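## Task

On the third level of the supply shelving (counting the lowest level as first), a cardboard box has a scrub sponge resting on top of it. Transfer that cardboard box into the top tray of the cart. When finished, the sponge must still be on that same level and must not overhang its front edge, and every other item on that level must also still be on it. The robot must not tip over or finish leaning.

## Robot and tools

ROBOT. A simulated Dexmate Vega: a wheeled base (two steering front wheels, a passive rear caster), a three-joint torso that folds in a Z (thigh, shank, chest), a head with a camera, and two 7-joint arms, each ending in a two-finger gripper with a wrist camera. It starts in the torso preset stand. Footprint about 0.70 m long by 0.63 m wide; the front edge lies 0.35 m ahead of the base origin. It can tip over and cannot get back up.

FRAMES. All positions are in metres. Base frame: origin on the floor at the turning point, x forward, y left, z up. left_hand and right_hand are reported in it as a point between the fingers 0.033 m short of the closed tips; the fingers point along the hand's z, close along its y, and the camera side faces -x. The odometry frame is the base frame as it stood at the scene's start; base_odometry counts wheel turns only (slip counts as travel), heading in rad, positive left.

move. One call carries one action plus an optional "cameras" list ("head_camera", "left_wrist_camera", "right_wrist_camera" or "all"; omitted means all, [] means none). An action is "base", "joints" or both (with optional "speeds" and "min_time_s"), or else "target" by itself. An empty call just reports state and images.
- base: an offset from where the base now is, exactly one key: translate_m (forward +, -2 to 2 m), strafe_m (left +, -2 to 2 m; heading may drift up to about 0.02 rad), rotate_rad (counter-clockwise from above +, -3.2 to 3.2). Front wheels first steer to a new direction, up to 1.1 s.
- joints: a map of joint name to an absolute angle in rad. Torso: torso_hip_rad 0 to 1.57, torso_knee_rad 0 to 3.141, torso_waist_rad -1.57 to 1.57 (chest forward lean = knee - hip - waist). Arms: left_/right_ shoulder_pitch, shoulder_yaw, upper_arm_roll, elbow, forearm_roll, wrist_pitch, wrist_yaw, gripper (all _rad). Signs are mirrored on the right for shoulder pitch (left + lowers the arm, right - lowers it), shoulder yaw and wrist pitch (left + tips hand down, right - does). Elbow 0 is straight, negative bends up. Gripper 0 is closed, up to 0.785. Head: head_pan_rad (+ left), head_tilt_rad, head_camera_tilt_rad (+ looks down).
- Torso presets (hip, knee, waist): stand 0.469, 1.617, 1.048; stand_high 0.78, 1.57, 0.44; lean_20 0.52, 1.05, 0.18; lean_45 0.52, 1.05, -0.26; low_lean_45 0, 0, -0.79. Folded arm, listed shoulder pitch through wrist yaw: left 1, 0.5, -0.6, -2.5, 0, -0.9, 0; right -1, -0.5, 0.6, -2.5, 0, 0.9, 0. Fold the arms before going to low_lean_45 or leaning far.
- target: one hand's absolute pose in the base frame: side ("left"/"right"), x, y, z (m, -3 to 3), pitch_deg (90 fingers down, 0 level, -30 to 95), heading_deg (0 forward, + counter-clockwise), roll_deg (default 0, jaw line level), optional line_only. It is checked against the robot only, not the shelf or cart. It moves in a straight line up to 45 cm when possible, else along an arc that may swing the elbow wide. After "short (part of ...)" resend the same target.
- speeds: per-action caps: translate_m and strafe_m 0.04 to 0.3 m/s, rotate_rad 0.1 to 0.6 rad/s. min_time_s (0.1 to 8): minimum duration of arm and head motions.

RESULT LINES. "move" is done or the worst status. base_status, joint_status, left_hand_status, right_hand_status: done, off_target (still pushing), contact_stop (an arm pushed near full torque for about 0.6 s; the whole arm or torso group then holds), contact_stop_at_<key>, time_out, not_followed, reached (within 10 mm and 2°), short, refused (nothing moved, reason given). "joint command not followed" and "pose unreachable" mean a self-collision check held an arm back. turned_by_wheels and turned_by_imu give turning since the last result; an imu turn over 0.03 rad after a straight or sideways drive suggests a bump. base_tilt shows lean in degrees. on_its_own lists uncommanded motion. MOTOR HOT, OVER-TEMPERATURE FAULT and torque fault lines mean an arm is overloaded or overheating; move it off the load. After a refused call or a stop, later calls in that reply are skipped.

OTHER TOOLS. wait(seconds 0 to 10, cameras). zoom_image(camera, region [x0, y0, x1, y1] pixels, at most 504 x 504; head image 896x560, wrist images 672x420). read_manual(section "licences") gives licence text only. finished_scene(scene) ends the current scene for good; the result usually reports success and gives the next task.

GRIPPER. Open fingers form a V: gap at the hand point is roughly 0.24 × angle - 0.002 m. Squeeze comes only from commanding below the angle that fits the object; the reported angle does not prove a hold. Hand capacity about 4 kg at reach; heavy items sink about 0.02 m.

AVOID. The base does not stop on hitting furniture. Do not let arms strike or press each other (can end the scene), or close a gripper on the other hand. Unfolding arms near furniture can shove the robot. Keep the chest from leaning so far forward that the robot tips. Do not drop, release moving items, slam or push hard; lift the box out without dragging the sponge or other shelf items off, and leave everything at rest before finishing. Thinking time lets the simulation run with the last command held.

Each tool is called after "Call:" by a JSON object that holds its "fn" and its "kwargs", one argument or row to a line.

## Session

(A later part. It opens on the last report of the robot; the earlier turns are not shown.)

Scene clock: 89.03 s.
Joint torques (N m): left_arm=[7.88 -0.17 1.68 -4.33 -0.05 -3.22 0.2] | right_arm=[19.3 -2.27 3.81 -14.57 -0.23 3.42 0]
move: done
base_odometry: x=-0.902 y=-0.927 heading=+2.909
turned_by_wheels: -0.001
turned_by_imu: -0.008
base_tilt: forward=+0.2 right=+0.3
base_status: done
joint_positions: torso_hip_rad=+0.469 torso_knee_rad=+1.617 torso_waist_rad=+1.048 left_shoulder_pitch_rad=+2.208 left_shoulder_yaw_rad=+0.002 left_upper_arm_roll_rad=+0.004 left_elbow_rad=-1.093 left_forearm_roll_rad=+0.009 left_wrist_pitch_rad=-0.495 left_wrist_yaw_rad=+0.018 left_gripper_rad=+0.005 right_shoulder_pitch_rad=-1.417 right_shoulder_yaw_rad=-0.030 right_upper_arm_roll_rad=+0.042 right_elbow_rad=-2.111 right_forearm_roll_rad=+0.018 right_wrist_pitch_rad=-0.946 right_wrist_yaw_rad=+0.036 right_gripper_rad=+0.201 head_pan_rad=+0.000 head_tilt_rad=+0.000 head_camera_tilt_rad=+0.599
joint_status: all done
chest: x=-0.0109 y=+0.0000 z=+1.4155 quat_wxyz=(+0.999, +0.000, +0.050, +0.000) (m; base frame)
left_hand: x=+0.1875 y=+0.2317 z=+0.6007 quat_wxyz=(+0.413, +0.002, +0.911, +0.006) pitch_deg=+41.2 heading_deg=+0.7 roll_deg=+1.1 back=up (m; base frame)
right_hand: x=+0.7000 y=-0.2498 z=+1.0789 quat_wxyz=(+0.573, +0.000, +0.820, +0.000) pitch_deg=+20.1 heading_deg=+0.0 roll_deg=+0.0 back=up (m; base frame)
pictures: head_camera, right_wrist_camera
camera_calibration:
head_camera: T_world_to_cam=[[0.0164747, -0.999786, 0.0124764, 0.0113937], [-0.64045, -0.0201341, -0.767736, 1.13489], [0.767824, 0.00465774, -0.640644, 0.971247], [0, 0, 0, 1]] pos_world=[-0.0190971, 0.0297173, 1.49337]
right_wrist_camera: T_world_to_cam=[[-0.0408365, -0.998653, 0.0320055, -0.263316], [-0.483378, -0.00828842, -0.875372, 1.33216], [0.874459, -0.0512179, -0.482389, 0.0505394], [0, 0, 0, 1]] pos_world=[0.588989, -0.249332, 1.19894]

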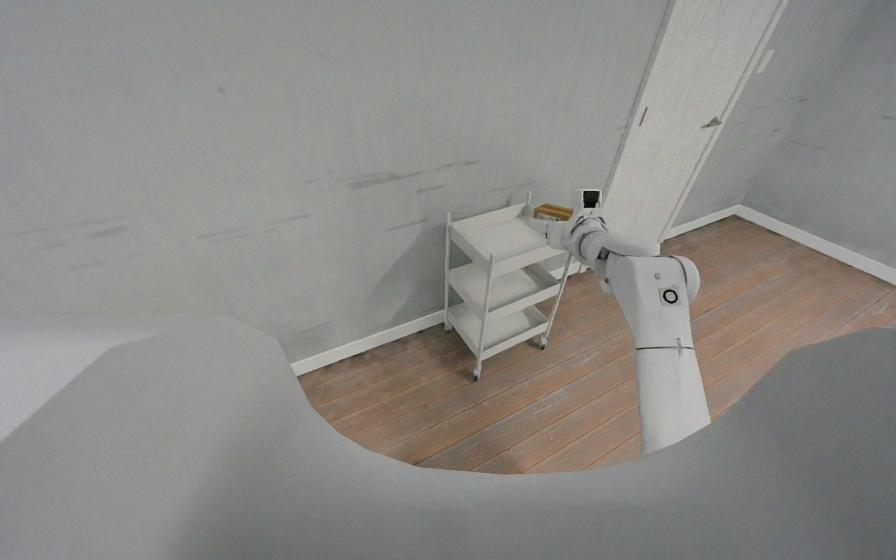

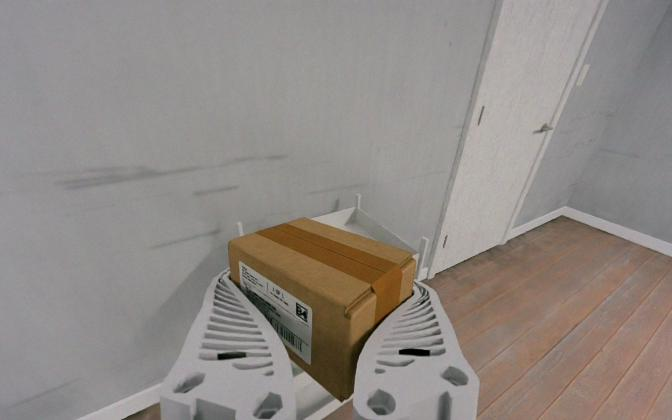

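Call:
{"fn": "move", "kwargs": {
  "base": {"translate_m": 0.54},
  "joints": {"head_camera_tilt_rad":0.75},
  "cameras": ["head_camera"]
}}

Call:
{"fn": "move", "kwargs": {
  "target": {"side":"right","x":0.77,"y":-0.25,"z":0.80,"pitch_deg":20,"heading_deg":0},
  "cameras": ["head_camera","right_wrist_camera"]
}}

Call:
{"fn": "zoom_image", "kwargs": {
  "camera": "head_camera",
  "region": [400, 150, 700, 400]
}}

Scene clock: 93.70 s.
Joint torques (N m): left_arm=[7.76 0.57 0.88 -3.74 -0.03 -3.29 0.11] | right_arm=[19.7 -1.64 2.35 -13.11 -0.2 3.54 -0.38]
move: done
base_odometry: x=-1.427 y=-0.802 heading=+2.908
turned_by_wheels: -0.001
turned_by_imu: -0.002
base_tilt: forward=+0.2 right=+0.4
base_status: done
joint_positions: torso_hip_rad=+0.469 torso_knee_rad=+1.617 torso_waist_rad=+1.048 left_shoulder_pitch_rad=+2.208 left_shoulder_yaw_rad=+0.002 left_upper_arm_roll_rad=+0.004 left_elbow_rad=-1.093 left_forearm_roll_rad=+0.009 left_wrist_pitch_rad=-0.495 left_wrist_yaw_rad=+0.018 left_gripper_rad=+0.005 right_shoulder_pitch_rad=-1.417 right_shoulder_yaw_rad=-0.030 right_upper_arm_roll_rad=+0.042 right_elbow_rad=-2.111 right_forearm_roll_rad=+0.018 right_wrist_pitch_rad=-0.946 right_wrist_yaw_rad=+0.036 right_gripper_rad=+0.201 head_pan_rad=+0.000 head_tilt_rad=+0.000 head_camera_tilt_rad=+0.749
joint_status: all done
chest: x=-0.0109 y=+0.0000 z=+1.4155 quat_wxyz=(+0.999, +0.000, +0.050, +0.000) (m; base frame)
left_hand: x=+0.1875 y=+0.2317 z=+0.6007 quat_wxyz=(+0.413, +0.002, +0.911, +0.006) pitch_deg=+41.2 heading_deg=+0.7 roll_deg=+1.1 back=up (m; base frame)
right_hand: x=+0.7000 y=-0.2498 z=+1.0788 quat_wxyz=(+0.573, +0.000, +0.820, +0.000) pitch_deg=+20.1 heading_deg=+0.0 roll_deg=+0.0 back=up (m; base frame)
pictures: head_camera
camera_calibration:
head_camera: T_world_to_cam=[[0.0181628, -0.999785, 0.0100153, 0.0151722], [-0.747978, -0.020234, -0.663415, 0.971864], [0.663475, 0.00455821, -0.748185, 1.12257], [0, 0, 0, 1]] pos_world=[-0.0181387, 0.0297167, 1.48449]

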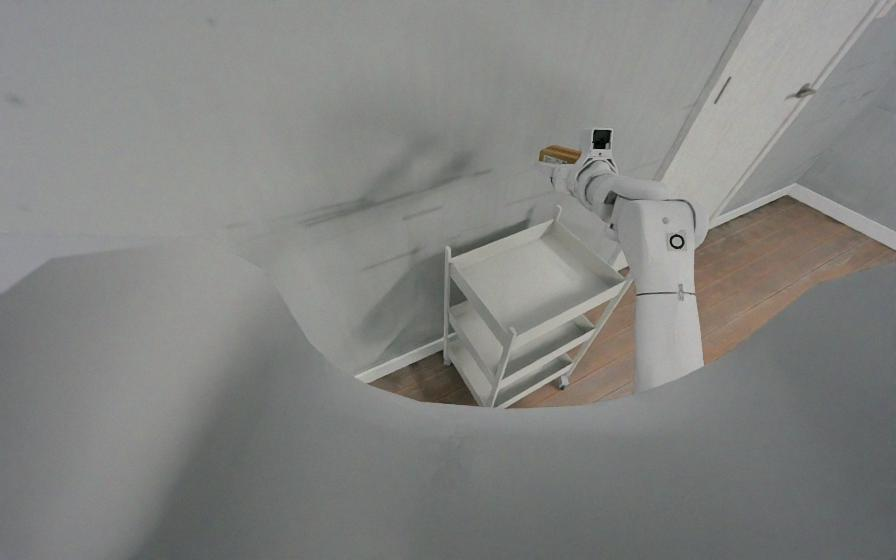

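Scene clock: 94.00 s.
Joint torques (N m): left_arm=[7.95 0.71 1.5 -3.11 -0.06 -2.66 0.2] | right_arm=[20.52 -0.26 2.53 -13.05 -0.13 3.14 -0.22]
move: refused
base_odometry: x=-1.427 y=-0.802 heading=+2.908
turned_by_wheels: +0.000
turned_by_imu: +0.000
base_tilt: forward=+0.1 right=+0.3
base_status: not commanded
joint_positions: torso_hip_rad=+0.469 torso_knee_rad=+1.617 torso_waist_rad=+1.048 left_shoulder_pitch_rad=+2.208 left_shoulder_yaw_rad=+0.002 left_upper_arm_roll_rad=+0.004 left_elbow_rad=-1.093 left_forearm_roll_rad=+0.009 left_wrist_pitch_rad=-0.495 left_wrist_yaw_rad=+0.018 left_gripper_rad=+0.005 right_shoulder_pitch_rad=-1.417 right_shoulder_yaw_rad=-0.030 right_upper_arm_roll_rad=+0.042 right_elbow_rad=-2.111 right_forearm_roll_rad=+0.018 right_wrist_pitch_rad=-0.946 right_wrist_yaw_rad=+0.036 right_gripper_rad=+0.201 head_pan_rad=+0.000 head_tilt_rad=+0.000 head_camera_tilt_rad=+0.749
joint_status: not commanded
chest: x=-0.0109 y=+0.0000 z=+1.4155 quat_wxyz=(+0.999, +0.000, +0.050, +0.000) (m; base frame)
left_hand: x=+0.1875 y=+0.2317 z=+0.6007 quat_wxyz=(+0.413, +0.002, +0.911, +0.006) pitch_deg=+41.2 heading_deg=+0.7 roll_deg=+1.1 back=up (m; base frame)
right_hand: x=+0.7000 y=-0.2498 z=+1.0788 quat_wxyz=(+0.573, +0.000, +0.820, +0.000) pitch_deg=+20.1 heading_deg=+0.0 roll_deg=+0.0 back=up (m; base frame)
right_hand_status: refused: no posture of the arm gets there (out of reach): the closest leaves the hand 2.1 cm and 1 deg from the pose. Nothing moved.
pictures: head_camera, right_wrist_camera
camera_calibration:
head_camera: T_world_to_cam=[[0.0181628, -0.999785, 0.0100153, 0.0151722], [-0.747978, -0.020234, -0.663415, 0.971864], [0.663475, 0.00455821, -0.748185, 1.12257], [0, 0, 0, 1]] pos_world=[-0.0181387, 0.0297167, 1.48449]
right_wrist_camera: T_world_to_cam=[[-0.0408365, -0.998653, 0.0320055, -0.263316], [-0.483378, -0.00828842, -0.875372, 1.33216], [0.874459, -0.0512179, -0.482389, 0.0505394], [0, 0, 0, 1]] pos_world=[0.588989, -0.249332, 1.19894]

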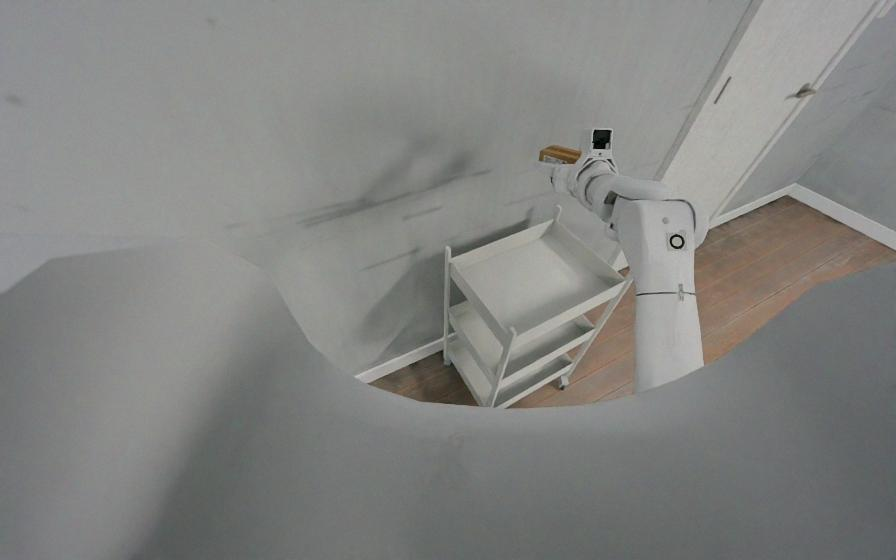

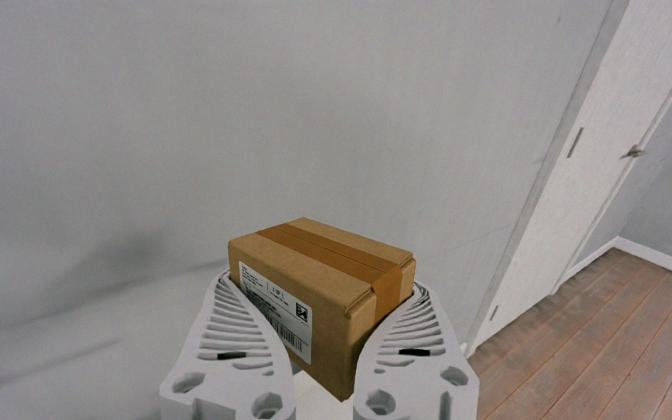

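Scaled by 1.680 from the camera's 896x560 image, which has a finer 960x600 frame.

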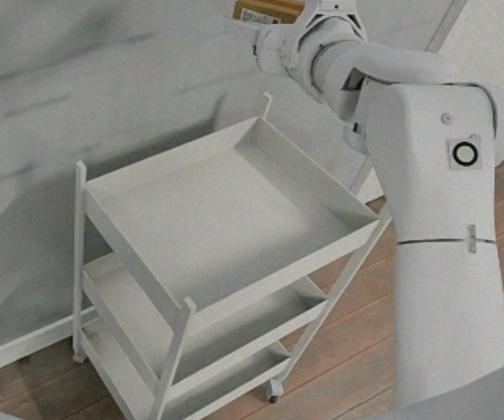

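Call:
{"fn": "move", "kwargs": {
  "joints": {"torso_hip_rad":0.1,"torso_knee_rad":0.9,"torso_waist_rad":0.7},
  "cameras": ["head_camera"]
}}

Call:
{"fn": "move", "kwargs": {
  "target": {"side":"right","x":0.75,"y":-0.25,"z":0.80,"pitch_deg":27,"heading_deg":0},
  "cameras": ["head_camera","right_wrist_camera"]
}}

Call:
{"fn": "zoom_image", "kwargs": {
  "camera": "head_camera",
  "region": [400, 100, 750, 400]
}}

Scene clock: 99.37 s.
Joint torques (N m): left_arm=[7.93 0.39 1.37 -4.27 -0.1 -2.62 0.13] | right_arm=[20.25 -3.28 3.58 -14.18 -0.17 2.29 -0.18]
move: done
base_odometry: x=-1.427 y=-0.802 heading=+2.908
turned_by_wheels: +0.000
turned_by_imu: +0.001
base_tilt: forward=+0.2 right=+0.3
base_status: not commanded
joint_positions: torso_hip_rad=+0.100 torso_knee_rad=+0.900 torso_waist_rad=+0.700 left_shoulder_pitch_rad=+2.208 left_shoulder_yaw_rad=+0.002 left_upper_arm_roll_rad=+0.004 left_elbow_rad=-1.093 left_forearm_roll_rad=+0.009 left_wrist_pitch_rad=-0.495 left_wrist_yaw_rad=+0.018 left_gripper_rad=+0.005 right_shoulder_pitch_rad=-1.417 right_shoulder_yaw_rad=-0.030 right_upper_arm_roll_rad=+0.042 right_elbow_rad=-2.111 right_forearm_roll_rad=+0.018 right_wrist_pitch_rad=-0.946 right_wrist_yaw_rad=+0.036 right_gripper_rad=+0.201 head_pan_rad=+0.000 head_tilt_rad=+0.000 head_camera_tilt_rad=+0.749
joint_status: all done
chest: x=-0.0771 y=+0.0000 z=+1.2332 quat_wxyz=(+0.999, +0.000, +0.050, +0.000) (m; base frame)
left_hand: x=+0.1216 y=+0.2317 z=+0.4185 quat_wxyz=(+0.413, +0.002, +0.911, +0.006) pitch_deg=+41.2 heading_deg=+0.7 roll_deg=+1.1 back=up (m; base frame)
right_hand: x=+0.6339 y=-0.2498 z=+0.8967 quat_wxyz=(+0.573, +0.000, +0.820, +0.000) pitch_deg=+20.1 heading_deg=+0.0 roll_deg=+0.0 back=up (m; base frame)
pictures: head_camera
camera_calibration:
head_camera: T_world_to_cam=[[0.0181617, -0.999785, 0.0100194, 0.0181931], [-0.747834, -0.0202349, -0.663577, 0.801706], [0.663637, 0.00455881, -0.748041, 1.02986], [0, 0, 0, 1]] pos_world=[-0.0842378, 0.0297167, 1.30219]

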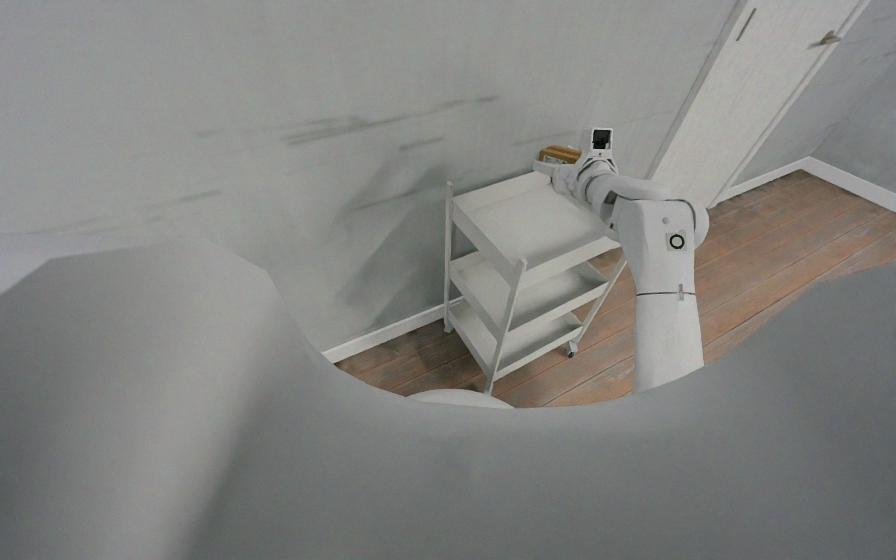

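Scene clock: 103.67 s.
Joint torques (N m): left_arm=[7.62 -0.31 1.25 -3.85 -0.12 -3.06 0.09] | right_arm=[25.96 -2.79 -2.69 -9.01 -0.08 4.22 -0.41]
move: done
base_odometry: x=-1.427 y=-0.802 heading=+2.908
turned_by_wheels: +0.000
turned_by_imu: +0.001
base_tilt: forward=+0.1 right=+0.3
base_status: not commanded
joint_positions: torso_hip_rad=+0.100 torso_knee_rad=+0.900 torso_waist_rad=+0.700 left_shoulder_pitch_rad=+2.208 left_shoulder_yaw_rad=+0.002 left_upper_arm_roll_rad=+0.004 left_elbow_rad=-1.093 left_forearm_roll_rad=+0.009 left_wrist_pitch_rad=-0.495 left_wrist_yaw_rad=+0.018 left_gripper_rad=+0.005 right_shoulder_pitch_rad=-1.045 right_shoulder_yaw_rad=-0.033 right_upper_arm_roll_rad=+0.019 right_elbow_rad=-1.353 right_forearm_roll_rad=+0.007 right_wrist_pitch_rad=-0.680 right_wrist_yaw_rad=+0.033 right_gripper_rad=+0.201 head_pan_rad=+0.000 head_tilt_rad=+0.000 head_camera_tilt_rad=+0.749
joint_status: not commanded
chest: x=-0.0770 y=+0.0000 z=+1.2332 quat_wxyz=(+0.999, +0.000, +0.050, +0.000) (m; base frame)
left_hand: x=+0.1215 y=+0.2317 z=+0.4185 quat_wxyz=(+0.413, +0.002, +0.911, +0.006) pitch_deg=+41.2 heading_deg=+0.7 roll_deg=+1.1 back=up (m; base frame)
right_hand: x=+0.7490 y=-0.2501 z=+0.7998 quat_wxyz=(+0.522, +0.000, +0.853, +0.000) pitch_deg=+27.0 heading_deg=+0.0 roll_deg=+0.0 back=up (m; base frame)
right_hand_status: reached (straight line, planned for 2.7 s): 1 mm and 0.0 deg off.
pictures: head_camera, right_wrist_camera
camera_calibration:
head_camera: T_world_to_cam=[[0.0181614, -0.999785, 0.010018, 0.0181948], [-0.747884, -0.0202341, -0.66352, 0.801628], [0.66358, 0.00455811, -0.748091, 1.02992], [0, 0, 0, 1]] pos_world=[-0.0842381, 0.0297167, 1.30219]
right_wrist_camera: T_world_to_cam=[[-0.0370793, -0.998646, 0.0364773, -0.258981], [-0.585266, -0.00788538, -0.810803, 1.13637], [0.809993, -0.0514129, -0.584181, 0.0026891], [0, 0, 0, 1]] pos_world=[0.653299, -0.249531, 0.932394]

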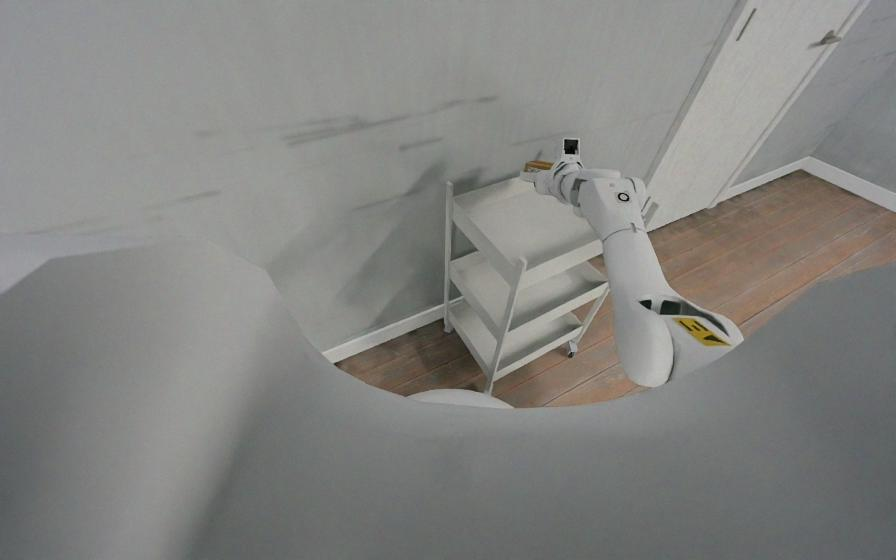

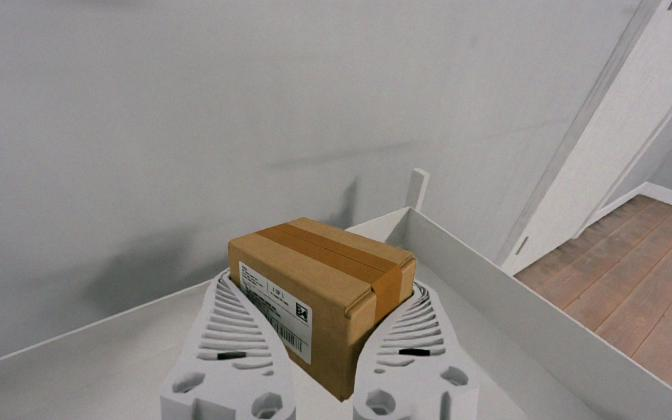

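Scaled by 1.440 from the camera's 896x560 image, which has a finer 960x600 frame.

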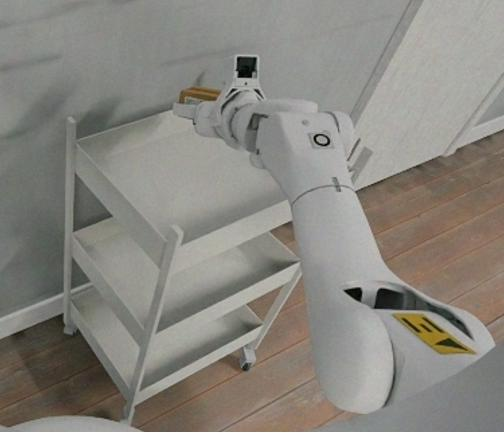

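Call:
{"fn": "move", "kwargs": {
  "target": {"side":"right","x":0.75,"y":-0.25,"z":0.738,"pitch_deg":27,"heading_deg":0},
  "cameras": ["head_camera","right_wrist_camera"]
}}

Call:
{"fn": "zoom_image", "kwargs": {
  "camera": "head_camera",
  "region": [400, 100, 750, 400]
}}

Call:
{"fn": "zoom_image", "kwargs": {
  "camera": "right_wrist_camera",
  "region": [150, 150, 550, 420]
}}

Scene clock: 106.83 s.
Joint torques (N m): left_arm=[8.38 0.57 1.38 -4.32 0.02 -2.48 0.16] | right_arm=[27.69 1.72 -1.71 -8.64 -0.13 2.52 -0.26]
move: done
base_odometry: x=-1.427 y=-0.802 heading=+2.908
turned_by_wheels: +0.000
turned_by_imu: +0.001
base_tilt: forward=+0.2 right=+0.3
base_status: not commanded
joint_positions: torso_hip_rad=+0.100 torso_knee_rad=+0.900 torso_waist_rad=+0.700 left_shoulder_pitch_rad=+2.208 left_shoulder_yaw_rad=+0.002 left_upper_arm_roll_rad=+0.004 left_elbow_rad=-1.093 left_forearm_roll_rad=+0.009 left_wrist_pitch_rad=-0.495 left_wrist_yaw_rad=+0.018 left_gripper_rad=+0.005 right_shoulder_pitch_rad=-1.028 right_shoulder_yaw_rad=-0.031 right_upper_arm_roll_rad=+0.018 right_elbow_rad=-1.099 right_forearm_roll_rad=+0.006 right_wrist_pitch_rad=-0.444 right_wrist_yaw_rad=+0.033 right_gripper_rad=+0.201 head_pan_rad=+0.000 head_tilt_rad=+0.000 head_camera_tilt_rad=+0.749
joint_status: not commanded
chest: x=-0.0770 y=+0.0000 z=+1.2332 quat_wxyz=(+0.999, +0.000, +0.050, +0.000) (m; base frame)
left_hand: x=+0.1215 y=+0.2317 z=+0.4185 quat_wxyz=(+0.413, +0.002, +0.911, +0.006) pitch_deg=+41.2 heading_deg=+0.7 roll_deg=+1.1 back=up (m; base frame)
right_hand: x=+0.7497 y=-0.2502 z=+0.7386 quat_wxyz=(+0.522, +0.000, +0.853, +0.000) pitch_deg=+27.1 heading_deg=+0.0 roll_deg=+0.0 back=up (m; base frame)
right_hand_status: reached (straight line, planned for 1.1 s): 1 mm and 0.1 deg off.
pictures: head_camera, right_wrist_camera
camera_calibration:
head_camera: T_world_to_cam=[[0.0181614, -0.999785, 0.010018, 0.0181948], [-0.747884, -0.0202341, -0.66352, 0.801628], [0.66358, 0.00455811, -0.748091, 1.02992], [0, 0, 0, 1]] pos_world=[-0.0842381, 0.0297167, 1.30219]
right_wrist_camera: T_world_to_cam=[[-0.0371616, -0.998635, 0.0367017, -0.256957], [-0.585902, -0.00797881, -0.810342, 1.08721], [0.809529, -0.0516172, -0.584806, -0.0329186], [0, 0, 0, 1]] pos_world=[0.6541, -0.249631, 0.871195]

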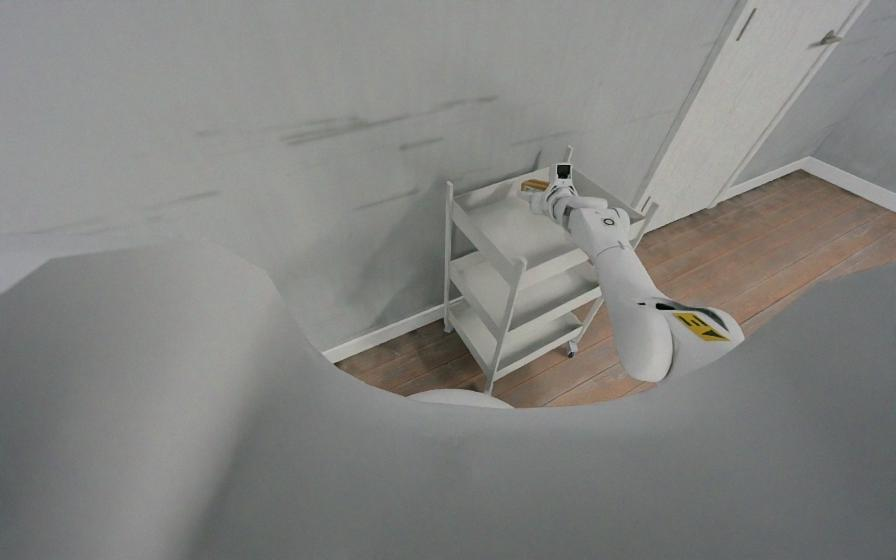

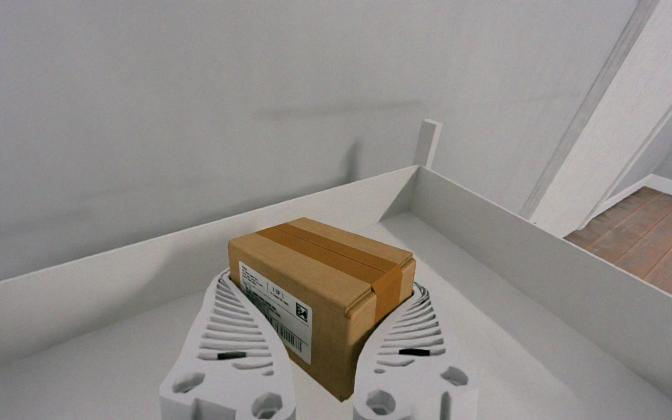

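Scaled by 1.440 from the camera's 896x560 image, which has a finer 960x600 frame.

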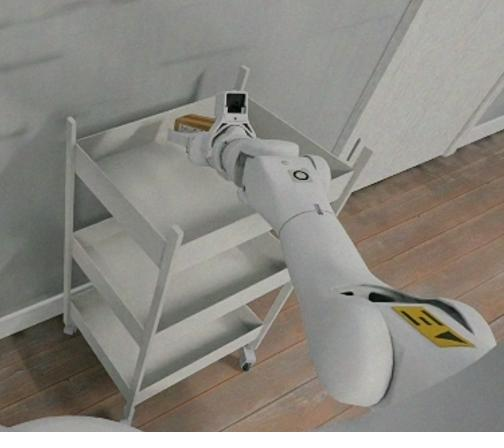

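Scaled by 1.260 from the camera's 672x420 image, which has a finer 960x600 frame.

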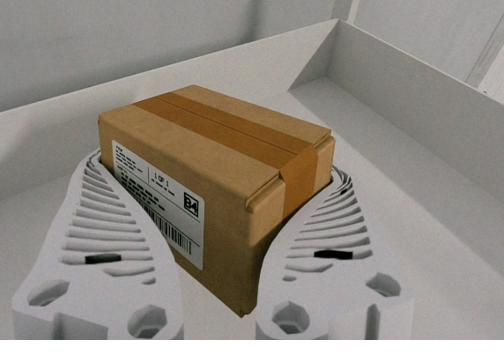

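Call:
{"fn": "move", "kwargs": {
  "target": {"side":"right","x":0.75,"y":-0.25,"z":0.722,"pitch_deg":27,"heading_deg":0},
  "cameras": ["right_wrist_camera"]
}}

Call:
{"fn": "move", "kwargs": {
  "target": {"side":"right","x":0.75,"y":-0.25,"z":0.712,"pitch_deg":27,"heading_deg":0},
  "cameras": ["right_wrist_camera","head_camera"]
}}

Scene clock: 108.93 s.
Joint torques (N m): left_arm=[8.83 -0.22 1.37 -4.15 0.01 -2.67 0.12] | right_arm=[27.8 1.3 -2.24 -9.42 0.22 3.78 -0.17]
move: done
base_odometry: x=-1.427 y=-0.802 heading=+2.908
turned_by_wheels: +0.000
turned_by_imu: +0.001
base_tilt: forward=+0.2 right=+0.3
base_status: not commanded
joint_positions: torso_hip_rad=+0.100 torso_knee_rad=+0.900 torso_waist_rad=+0.700 left_shoulder_pitch_rad=+2.208 left_shoulder_yaw_rad=+0.002 left_upper_arm_roll_rad=+0.004 left_elbow_rad=-1.093 left_forearm_roll_rad=+0.009 left_wrist_pitch_rad=-0.495 left_wrist_yaw_rad=+0.018 left_gripper_rad=+0.005 right_shoulder_pitch_rad=-1.012 right_shoulder_yaw_rad=-0.031 right_upper_arm_roll_rad=+0.017 right_elbow_rad=-1.011 right_forearm_roll_rad=+0.005 right_wrist_pitch_rad=-0.371 right_wrist_yaw_rad=+0.033 right_gripper_rad=+0.201 head_pan_rad=+0.000 head_tilt_rad=+0.000 head_camera_tilt_rad=+0.749
joint_status: not commanded
chest: x=-0.0770 y=+0.0000 z=+1.2332 quat_wxyz=(+0.999, +0.000, +0.050, +0.000) (m; base frame)
left_hand: x=+0.1215 y=+0.2317 z=+0.4185 quat_wxyz=(+0.413, +0.002, +0.911, +0.006) pitch_deg=+41.2 heading_deg=+0.7 roll_deg=+1.1 back=up (m; base frame)
right_hand: x=+0.7496 y=-0.2502 z=+0.7223 quat_wxyz=(+0.522, +0.000, +0.853, +0.000) pitch_deg=+27.1 heading_deg=+0.0 roll_deg=+0.0 back=up (m; base frame)
right_hand_status: reached (straight line, planned for 0.6 s): 1 mm and 0.1 deg off.
pictures: right_wrist_camera
camera_calibration:
right_wrist_camera: T_world_to_cam=[[-0.0372189, -0.998636, 0.03662, -0.256259], [-0.585898, -0.00787912, -0.810346, 1.07405], [0.809529, -0.0516158, -0.584806, -0.0423113], [0, 0, 0, 1]] pos_world=[0.654, -0.249631, 0.854995]

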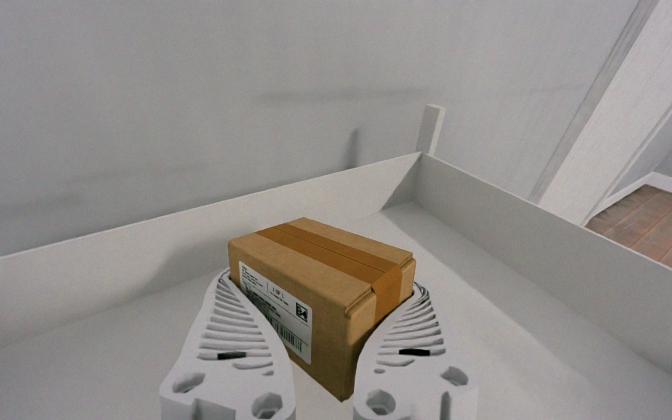

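Scene clock: 110.50 s.
Joint torques (N m): left_arm=[8.91 0.78 1.16 -4.7 -0.02 -3.4 0.19] | right_arm=[27.16 -0.09 -2.1 -9.06 -0.4 3.67 0.03]
move: done
base_odometry: x=-1.427 y=-0.802 heading=+2.908
turned_by_wheels: +0.000
turned_by_imu: +0.000
base_tilt: forward=+0.2 right=+0.3
base_status: not commanded
joint_positions: torso_hip_rad=+0.100 torso_knee_rad=+0.900 torso_waist_rad=+0.700 left_shoulder_pitch_rad=+2.208 left_shoulder_yaw_rad=+0.002 left_upper_arm_roll_rad=+0.004 left_elbow_rad=-1.093 left_forearm_roll_rad=+0.009 left_wrist_pitch_rad=-0.495 left_wrist_yaw_rad=+0.018 left_gripper_rad=+0.005 right_shoulder_pitch_rad=-0.998 right_shoulder_yaw_rad=-0.030 right_upper_arm_roll_rad=+0.017 right_elbow_rad=-0.948 right_forearm_roll_rad=+0.004 right_wrist_pitch_rad=-0.322 right_wrist_yaw_rad=+0.033 right_gripper_rad=+0.201 head_pan_rad=+0.000 head_tilt_rad=+0.000 head_camera_tilt_rad=+0.749
joint_status: not commanded
chest: x=-0.0770 y=+0.0000 z=+1.2332 quat_wxyz=(+0.999, +0.000, +0.050, +0.000) (m; base frame)
left_hand: x=+0.1215 y=+0.2317 z=+0.4185 quat_wxyz=(+0.413, +0.002, +0.911, +0.006) pitch_deg=+41.2 heading_deg=+0.7 roll_deg=+1.1 back=up (m; base frame)
right_hand: x=+0.7496 y=-0.2502 z=+0.7122 quat_wxyz=(+0.522, +0.000, +0.853, +0.000) pitch_deg=+27.1 heading_deg=+0.0 roll_deg=+0.0 back=up (m; base frame)
right_hand_status: reached (straight line, planned for 0.5 s): 0 mm and 0.1 deg off.
pictures: head_camera, right_wrist_camera
camera_calibration:
head_camera: T_world_to_cam=[[0.0181614, -0.999785, 0.010018, 0.0181948], [-0.747884, -0.0202341, -0.66352, 0.801628], [0.66358, 0.00455811, -0.748091, 1.02992], [0, 0, 0, 1]] pos_world=[-0.0842381, 0.0297167, 1.30219]
right_wrist_camera: T_world_to_cam=[[-0.0373006, -0.998631, 0.0366772, -0.255879], [-0.585899, -0.00787763, -0.810346, 1.06579], [0.809525, -0.0517155, -0.584803, -0.0483008], [0, 0, 0, 1]] pos_world=[0.654, -0.249631, 0.844795]

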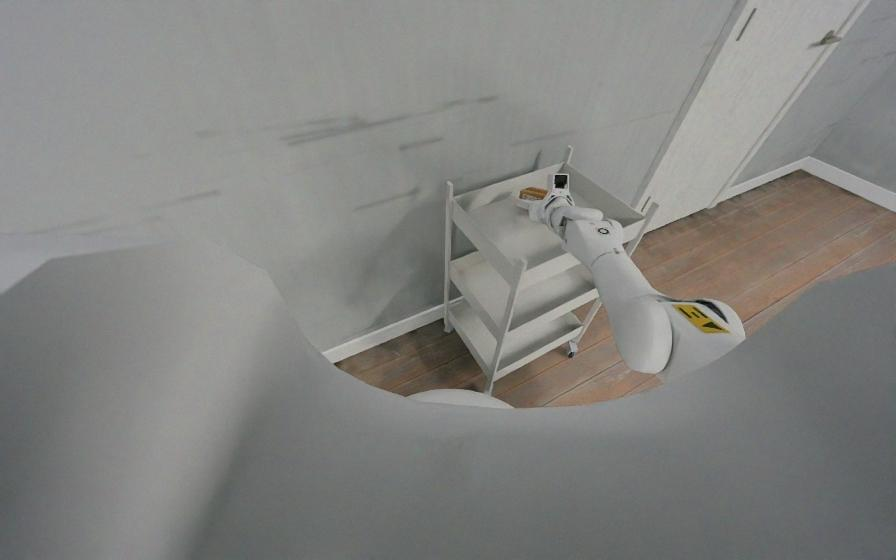

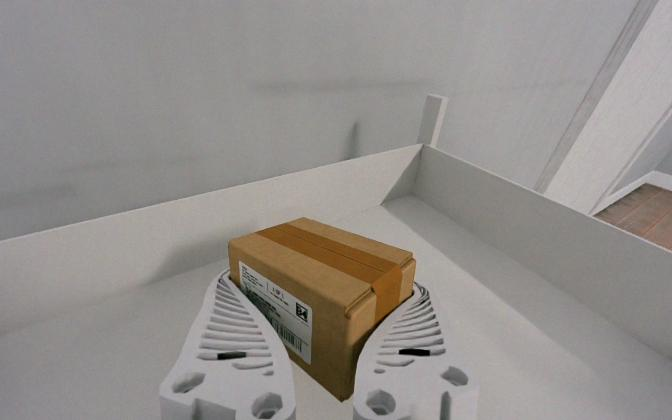

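Call:
{"fn": "move", "kwargs": {
  "target": {"side":"right","x":0.75,"y":-0.25,"z":0.703,"pitch_deg":27,"heading_deg":0},
  "cameras": ["right_wrist_camera","head_camera"]
}}

Call:
{"fn": "zoom_image", "kwargs": {
  "camera": "head_camera",
  "region": [450, 130, 680, 290]
}}

Scene clock: 112.50 s.
Joint torques (N m): left_arm=[8.62 0.09 1.45 -3.67 -0.01 -2.99 0.08] | right_arm=[26.26 1.45 -2.26 -8.99 -0.32 3.65 0.08]
move: done
base_odometry: x=-1.427 y=-0.802 heading=+2.908
turned_by_wheels: +0.000
turned_by_imu: +0.001
base_tilt: forward=+0.1 right=+0.3
base_status: not commanded
joint_positions: torso_hip_rad=+0.100 torso_knee_rad=+0.900 torso_waist_rad=+0.700 left_shoulder_pitch_rad=+2.208 left_shoulder_yaw_rad=+0.002 left_upper_arm_roll_rad=+0.004 left_elbow_rad=-1.093 left_forearm_roll_rad=+0.009 left_wrist_pitch_rad=-0.495 left_wrist_yaw_rad=+0.018 left_gripper_rad=+0.005 right_shoulder_pitch_rad=-0.982 right_shoulder_yaw_rad=-0.030 right_upper_arm_roll_rad=+0.017 right_elbow_rad=-0.884 right_forearm_roll_rad=+0.004 right_wrist_pitch_rad=-0.274 right_wrist_yaw_rad=+0.033 right_gripper_rad=+0.201 head_pan_rad=+0.000 head_tilt_rad=+0.000 head_camera_tilt_rad=+0.749
joint_status: not commanded
chest: x=-0.0770 y=+0.0000 z=+1.2332 quat_wxyz=(+0.999, +0.000, +0.050, +0.000) (m; base frame)
left_hand: x=+0.1215 y=+0.2317 z=+0.4185 quat_wxyz=(+0.413, +0.002, +0.911, +0.006) pitch_deg=+41.2 heading_deg=+0.7 roll_deg=+1.1 back=up (m; base frame)
right_hand: x=+0.7496 y=-0.2502 z=+0.7031 quat_wxyz=(+0.522, +0.000, +0.853, +0.000) pitch_deg=+27.1 heading_deg=+0.0 roll_deg=+0.0 back=up (m; base frame)
right_hand_status: reached (straight line, planned for 0.5 s): 0 mm and 0.1 deg off.
pictures: head_camera, right_wrist_camera
camera_calibration:
head_camera: T_world_to_cam=[[0.0181614, -0.999785, 0.010018, 0.0181948], [-0.747884, -0.0202341, -0.66352, 0.801628], [0.66358, 0.00455811, -0.748091, 1.02992], [0, 0, 0, 1]] pos_world=[-0.0842381, 0.0297167, 1.30219]
right_wrist_camera: T_world_to_cam=[[-0.0373823, -0.998626, 0.0367344, -0.255538], [-0.5859, -0.00787614, -0.810345, 1.05841], [0.809521, -0.0518152, -0.5848, -0.0536471], [0, 0, 0, 1]] pos_world=[0.654, -0.249631, 0.835695]

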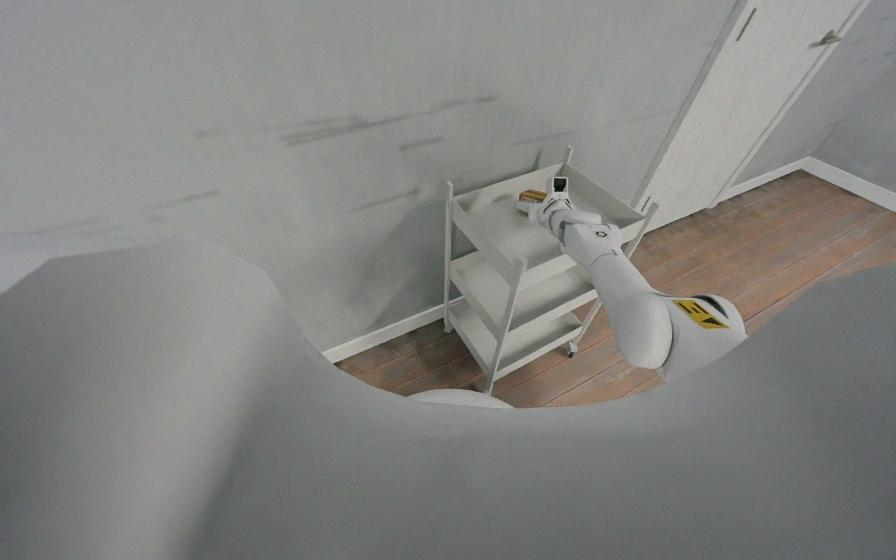

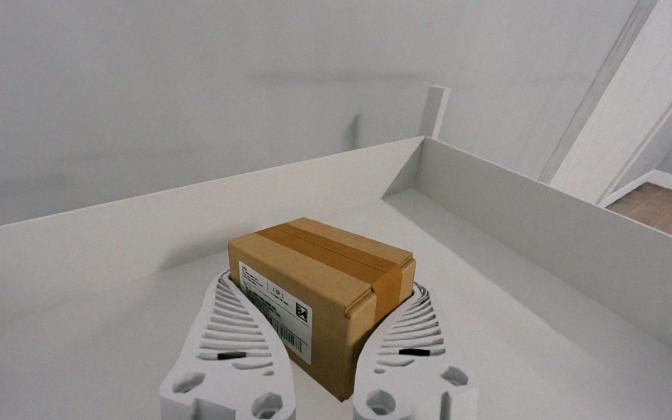

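Scaled by 2.191 from the camera's 896x560 image, which has a finer 960x600 frame.

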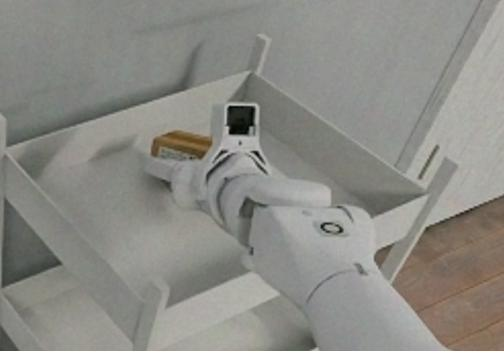

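Call:
{"fn": "move", "kwargs": {
  "target": {"side":"right","x":0.755,"y":-0.25,"z":0.695,"pitch_deg":27,"heading_deg":0},
  "cameras": ["right_wrist_camera"]
}}

Call:
{"fn": "move", "kwargs": {
  "target": {"side":"right","x":0.76,"y":-0.25,"z":0.687,"pitch_deg":27,"heading_deg":0},
  "cameras": ["right_wrist_camera","head_camera"]
}}

Call:
{"fn": "zoom_image", "kwargs": {
  "camera": "head_camera",
  "region": [450, 130, 680, 290]
}}

Scene clock: 114.83 s.
Joint torques (N m): left_arm=[7.97 0 1.48 -4.45 -0.07 -2.3 0.17] | right_arm=[27.98 1.74 -1.72 -6.3 -0.18 2.52 0.58]
move: done
base_odometry: x=-1.427 y=-0.802 heading=+2.908
turned_by_wheels: +0.000
turned_by_imu: +0.001
base_tilt: forward=+0.1 right=+0.3
base_status: not commanded
joint_positions: torso_hip_rad=+0.100 torso_knee_rad=+0.900 torso_waist_rad=+0.700 left_shoulder_pitch_rad=+2.208 left_shoulder_yaw_rad=+0.002 left_upper_arm_roll_rad=+0.004 left_elbow_rad=-1.093 left_forearm_roll_rad=+0.009 left_wrist_pitch_rad=-0.495 left_wrist_yaw_rad=+0.018 left_gripper_rad=+0.005 right_shoulder_pitch_rad=-0.931 right_shoulder_yaw_rad=-0.030 right_upper_arm_roll_rad=+0.016 right_elbow_rad=-0.758 right_forearm_roll_rad=+0.003 right_wrist_pitch_rad=-0.199 right_wrist_yaw_rad=+0.033 right_gripper_rad=+0.201 head_pan_rad=+0.000 head_tilt_rad=+0.000 head_camera_tilt_rad=+0.749
joint_status: not commanded
chest: x=-0.0770 y=+0.0000 z=+1.2332 quat_wxyz=(+0.999, +0.000, +0.050, +0.000) (m; base frame)
left_hand: x=+0.1215 y=+0.2317 z=+0.4185 quat_wxyz=(+0.413, +0.002, +0.911, +0.006) pitch_deg=+41.2 heading_deg=+0.7 roll_deg=+1.1 back=up (m; base frame)
right_hand: x=+0.7545 y=-0.2502 z=+0.6949 quat_wxyz=(+0.522, +0.000, +0.853, +0.000) pitch_deg=+27.0 heading_deg=+0.0 roll_deg=+0.0 back=up (m; base frame)
right_hand_status: reached (straight line, planned for 0.7 s): 1 mm and 0.0 deg off.
pictures: right_wrist_camera
camera_calibration:
right_wrist_camera: T_world_to_cam=[[-0.0373161, -0.998631, 0.0366611, -0.255042], [-0.585494, -0.00788135, -0.810639, 1.05455], [0.809818, -0.0517147, -0.584398, -0.0628314], [0, 0, 0, 1]] pos_world=[0.6588, -0.249631, 0.827494]

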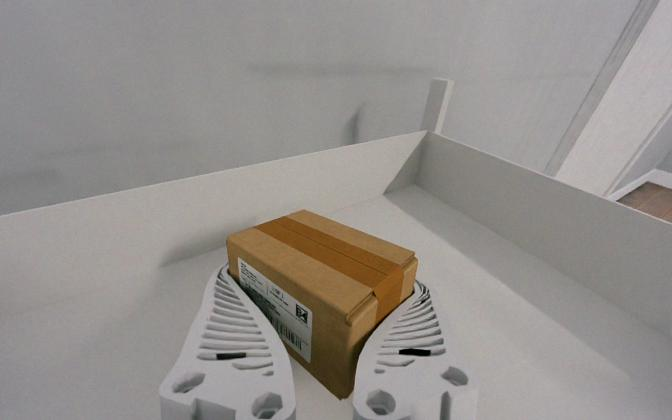

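Scene clock: 117.17 s.
Joint torques (N m): left_arm=[8.54 0.66 1.35 -3.46 -0.09 -2.42 0.16] | right_arm=[25.83 -2.27 -1.98 -5.24 0.12 2.04 0.08]
move: done
base_odometry: x=-1.427 y=-0.802 heading=+2.908
turned_by_wheels: +0.000
turned_by_imu: +0.001
base_tilt: forward=+0.2 right=+0.3
base_status: not commanded
joint_positions: torso_hip_rad=+0.100 torso_knee_rad=+0.900 torso_waist_rad=+0.700 left_shoulder_pitch_rad=+2.208 left_shoulder_yaw_rad=+0.002 left_upper_arm_roll_rad=+0.004 left_elbow_rad=-1.093 left_forearm_roll_rad=+0.009 left_wrist_pitch_rad=-0.495 left_wrist_yaw_rad=+0.018 left_gripper_rad=+0.005 right_shoulder_pitch_rad=-0.850 right_shoulder_yaw_rad=-0.030 right_upper_arm_roll_rad=+0.015 right_elbow_rad=-0.569 right_forearm_roll_rad=+0.001 right_wrist_pitch_rad=-0.090 right_wrist_yaw_rad=+0.033 right_gripper_rad=+0.201 head_pan_rad=+0.000 head_tilt_rad=+0.000 head_camera_tilt_rad=+0.749
joint_status: not commanded
chest: x=-0.0771 y=+0.0000 z=+1.2332 quat_wxyz=(+0.999, +0.000, +0.050, +0.000) (m; base frame)
left_hand: x=+0.1215 y=+0.2317 z=+0.4185 quat_wxyz=(+0.413, +0.002, +0.911, +0.006) pitch_deg=+41.2 heading_deg=+0.7 roll_deg=+1.1 back=up (m; base frame)
right_hand: x=+0.7597 y=-0.2501 z=+0.6870 quat_wxyz=(+0.522, +0.000, +0.853, +0.000) pitch_deg=+27.0 heading_deg=+0.0 roll_deg=+0.0 back=up (m; base frame)
right_hand_status: reached (straight line, planned for 0.9 s): 0 mm and 0.0 deg off.
pictures: head_camera, right_wrist_camera
camera_calibration:
head_camera: T_world_to_cam=[[0.0181617, -0.999785, 0.0100194, 0.0181931], [-0.747834, -0.0202349, -0.663577, 0.801706], [0.663637, 0.00455881, -0.748041, 1.02986], [0, 0, 0, 1]] pos_world=[-0.0842378, 0.0297167, 1.30219]
right_wrist_camera: T_world_to_cam=[[-0.0373093, -0.998637, 0.0365029, -0.254335], [-0.585083, -0.00778303, -0.810936, 1.05119], [0.810114, -0.0516127, -0.583995, -0.0721555], [0, 0, 0, 1]] pos_world=[0.663999, -0.249531, 0.819593]

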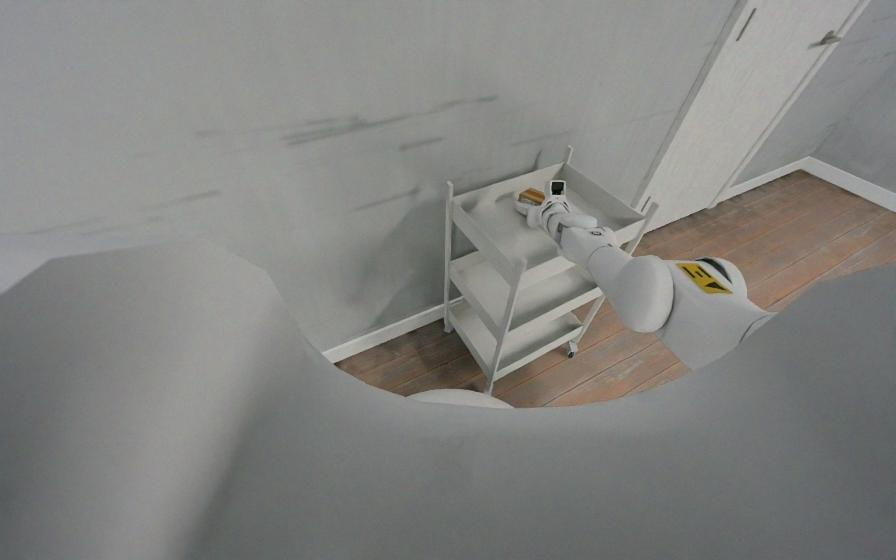

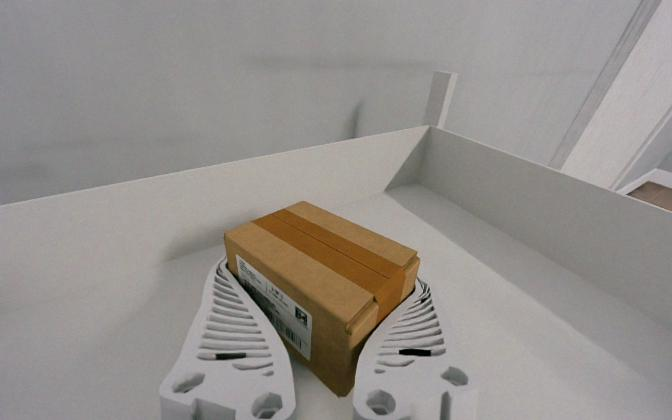

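Scaled by 2.191 from the camera's 896x560 image, which has a finer 960x600 frame.

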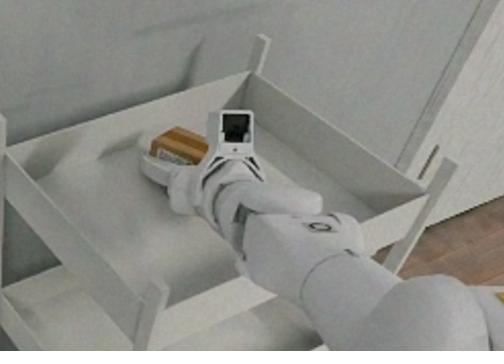

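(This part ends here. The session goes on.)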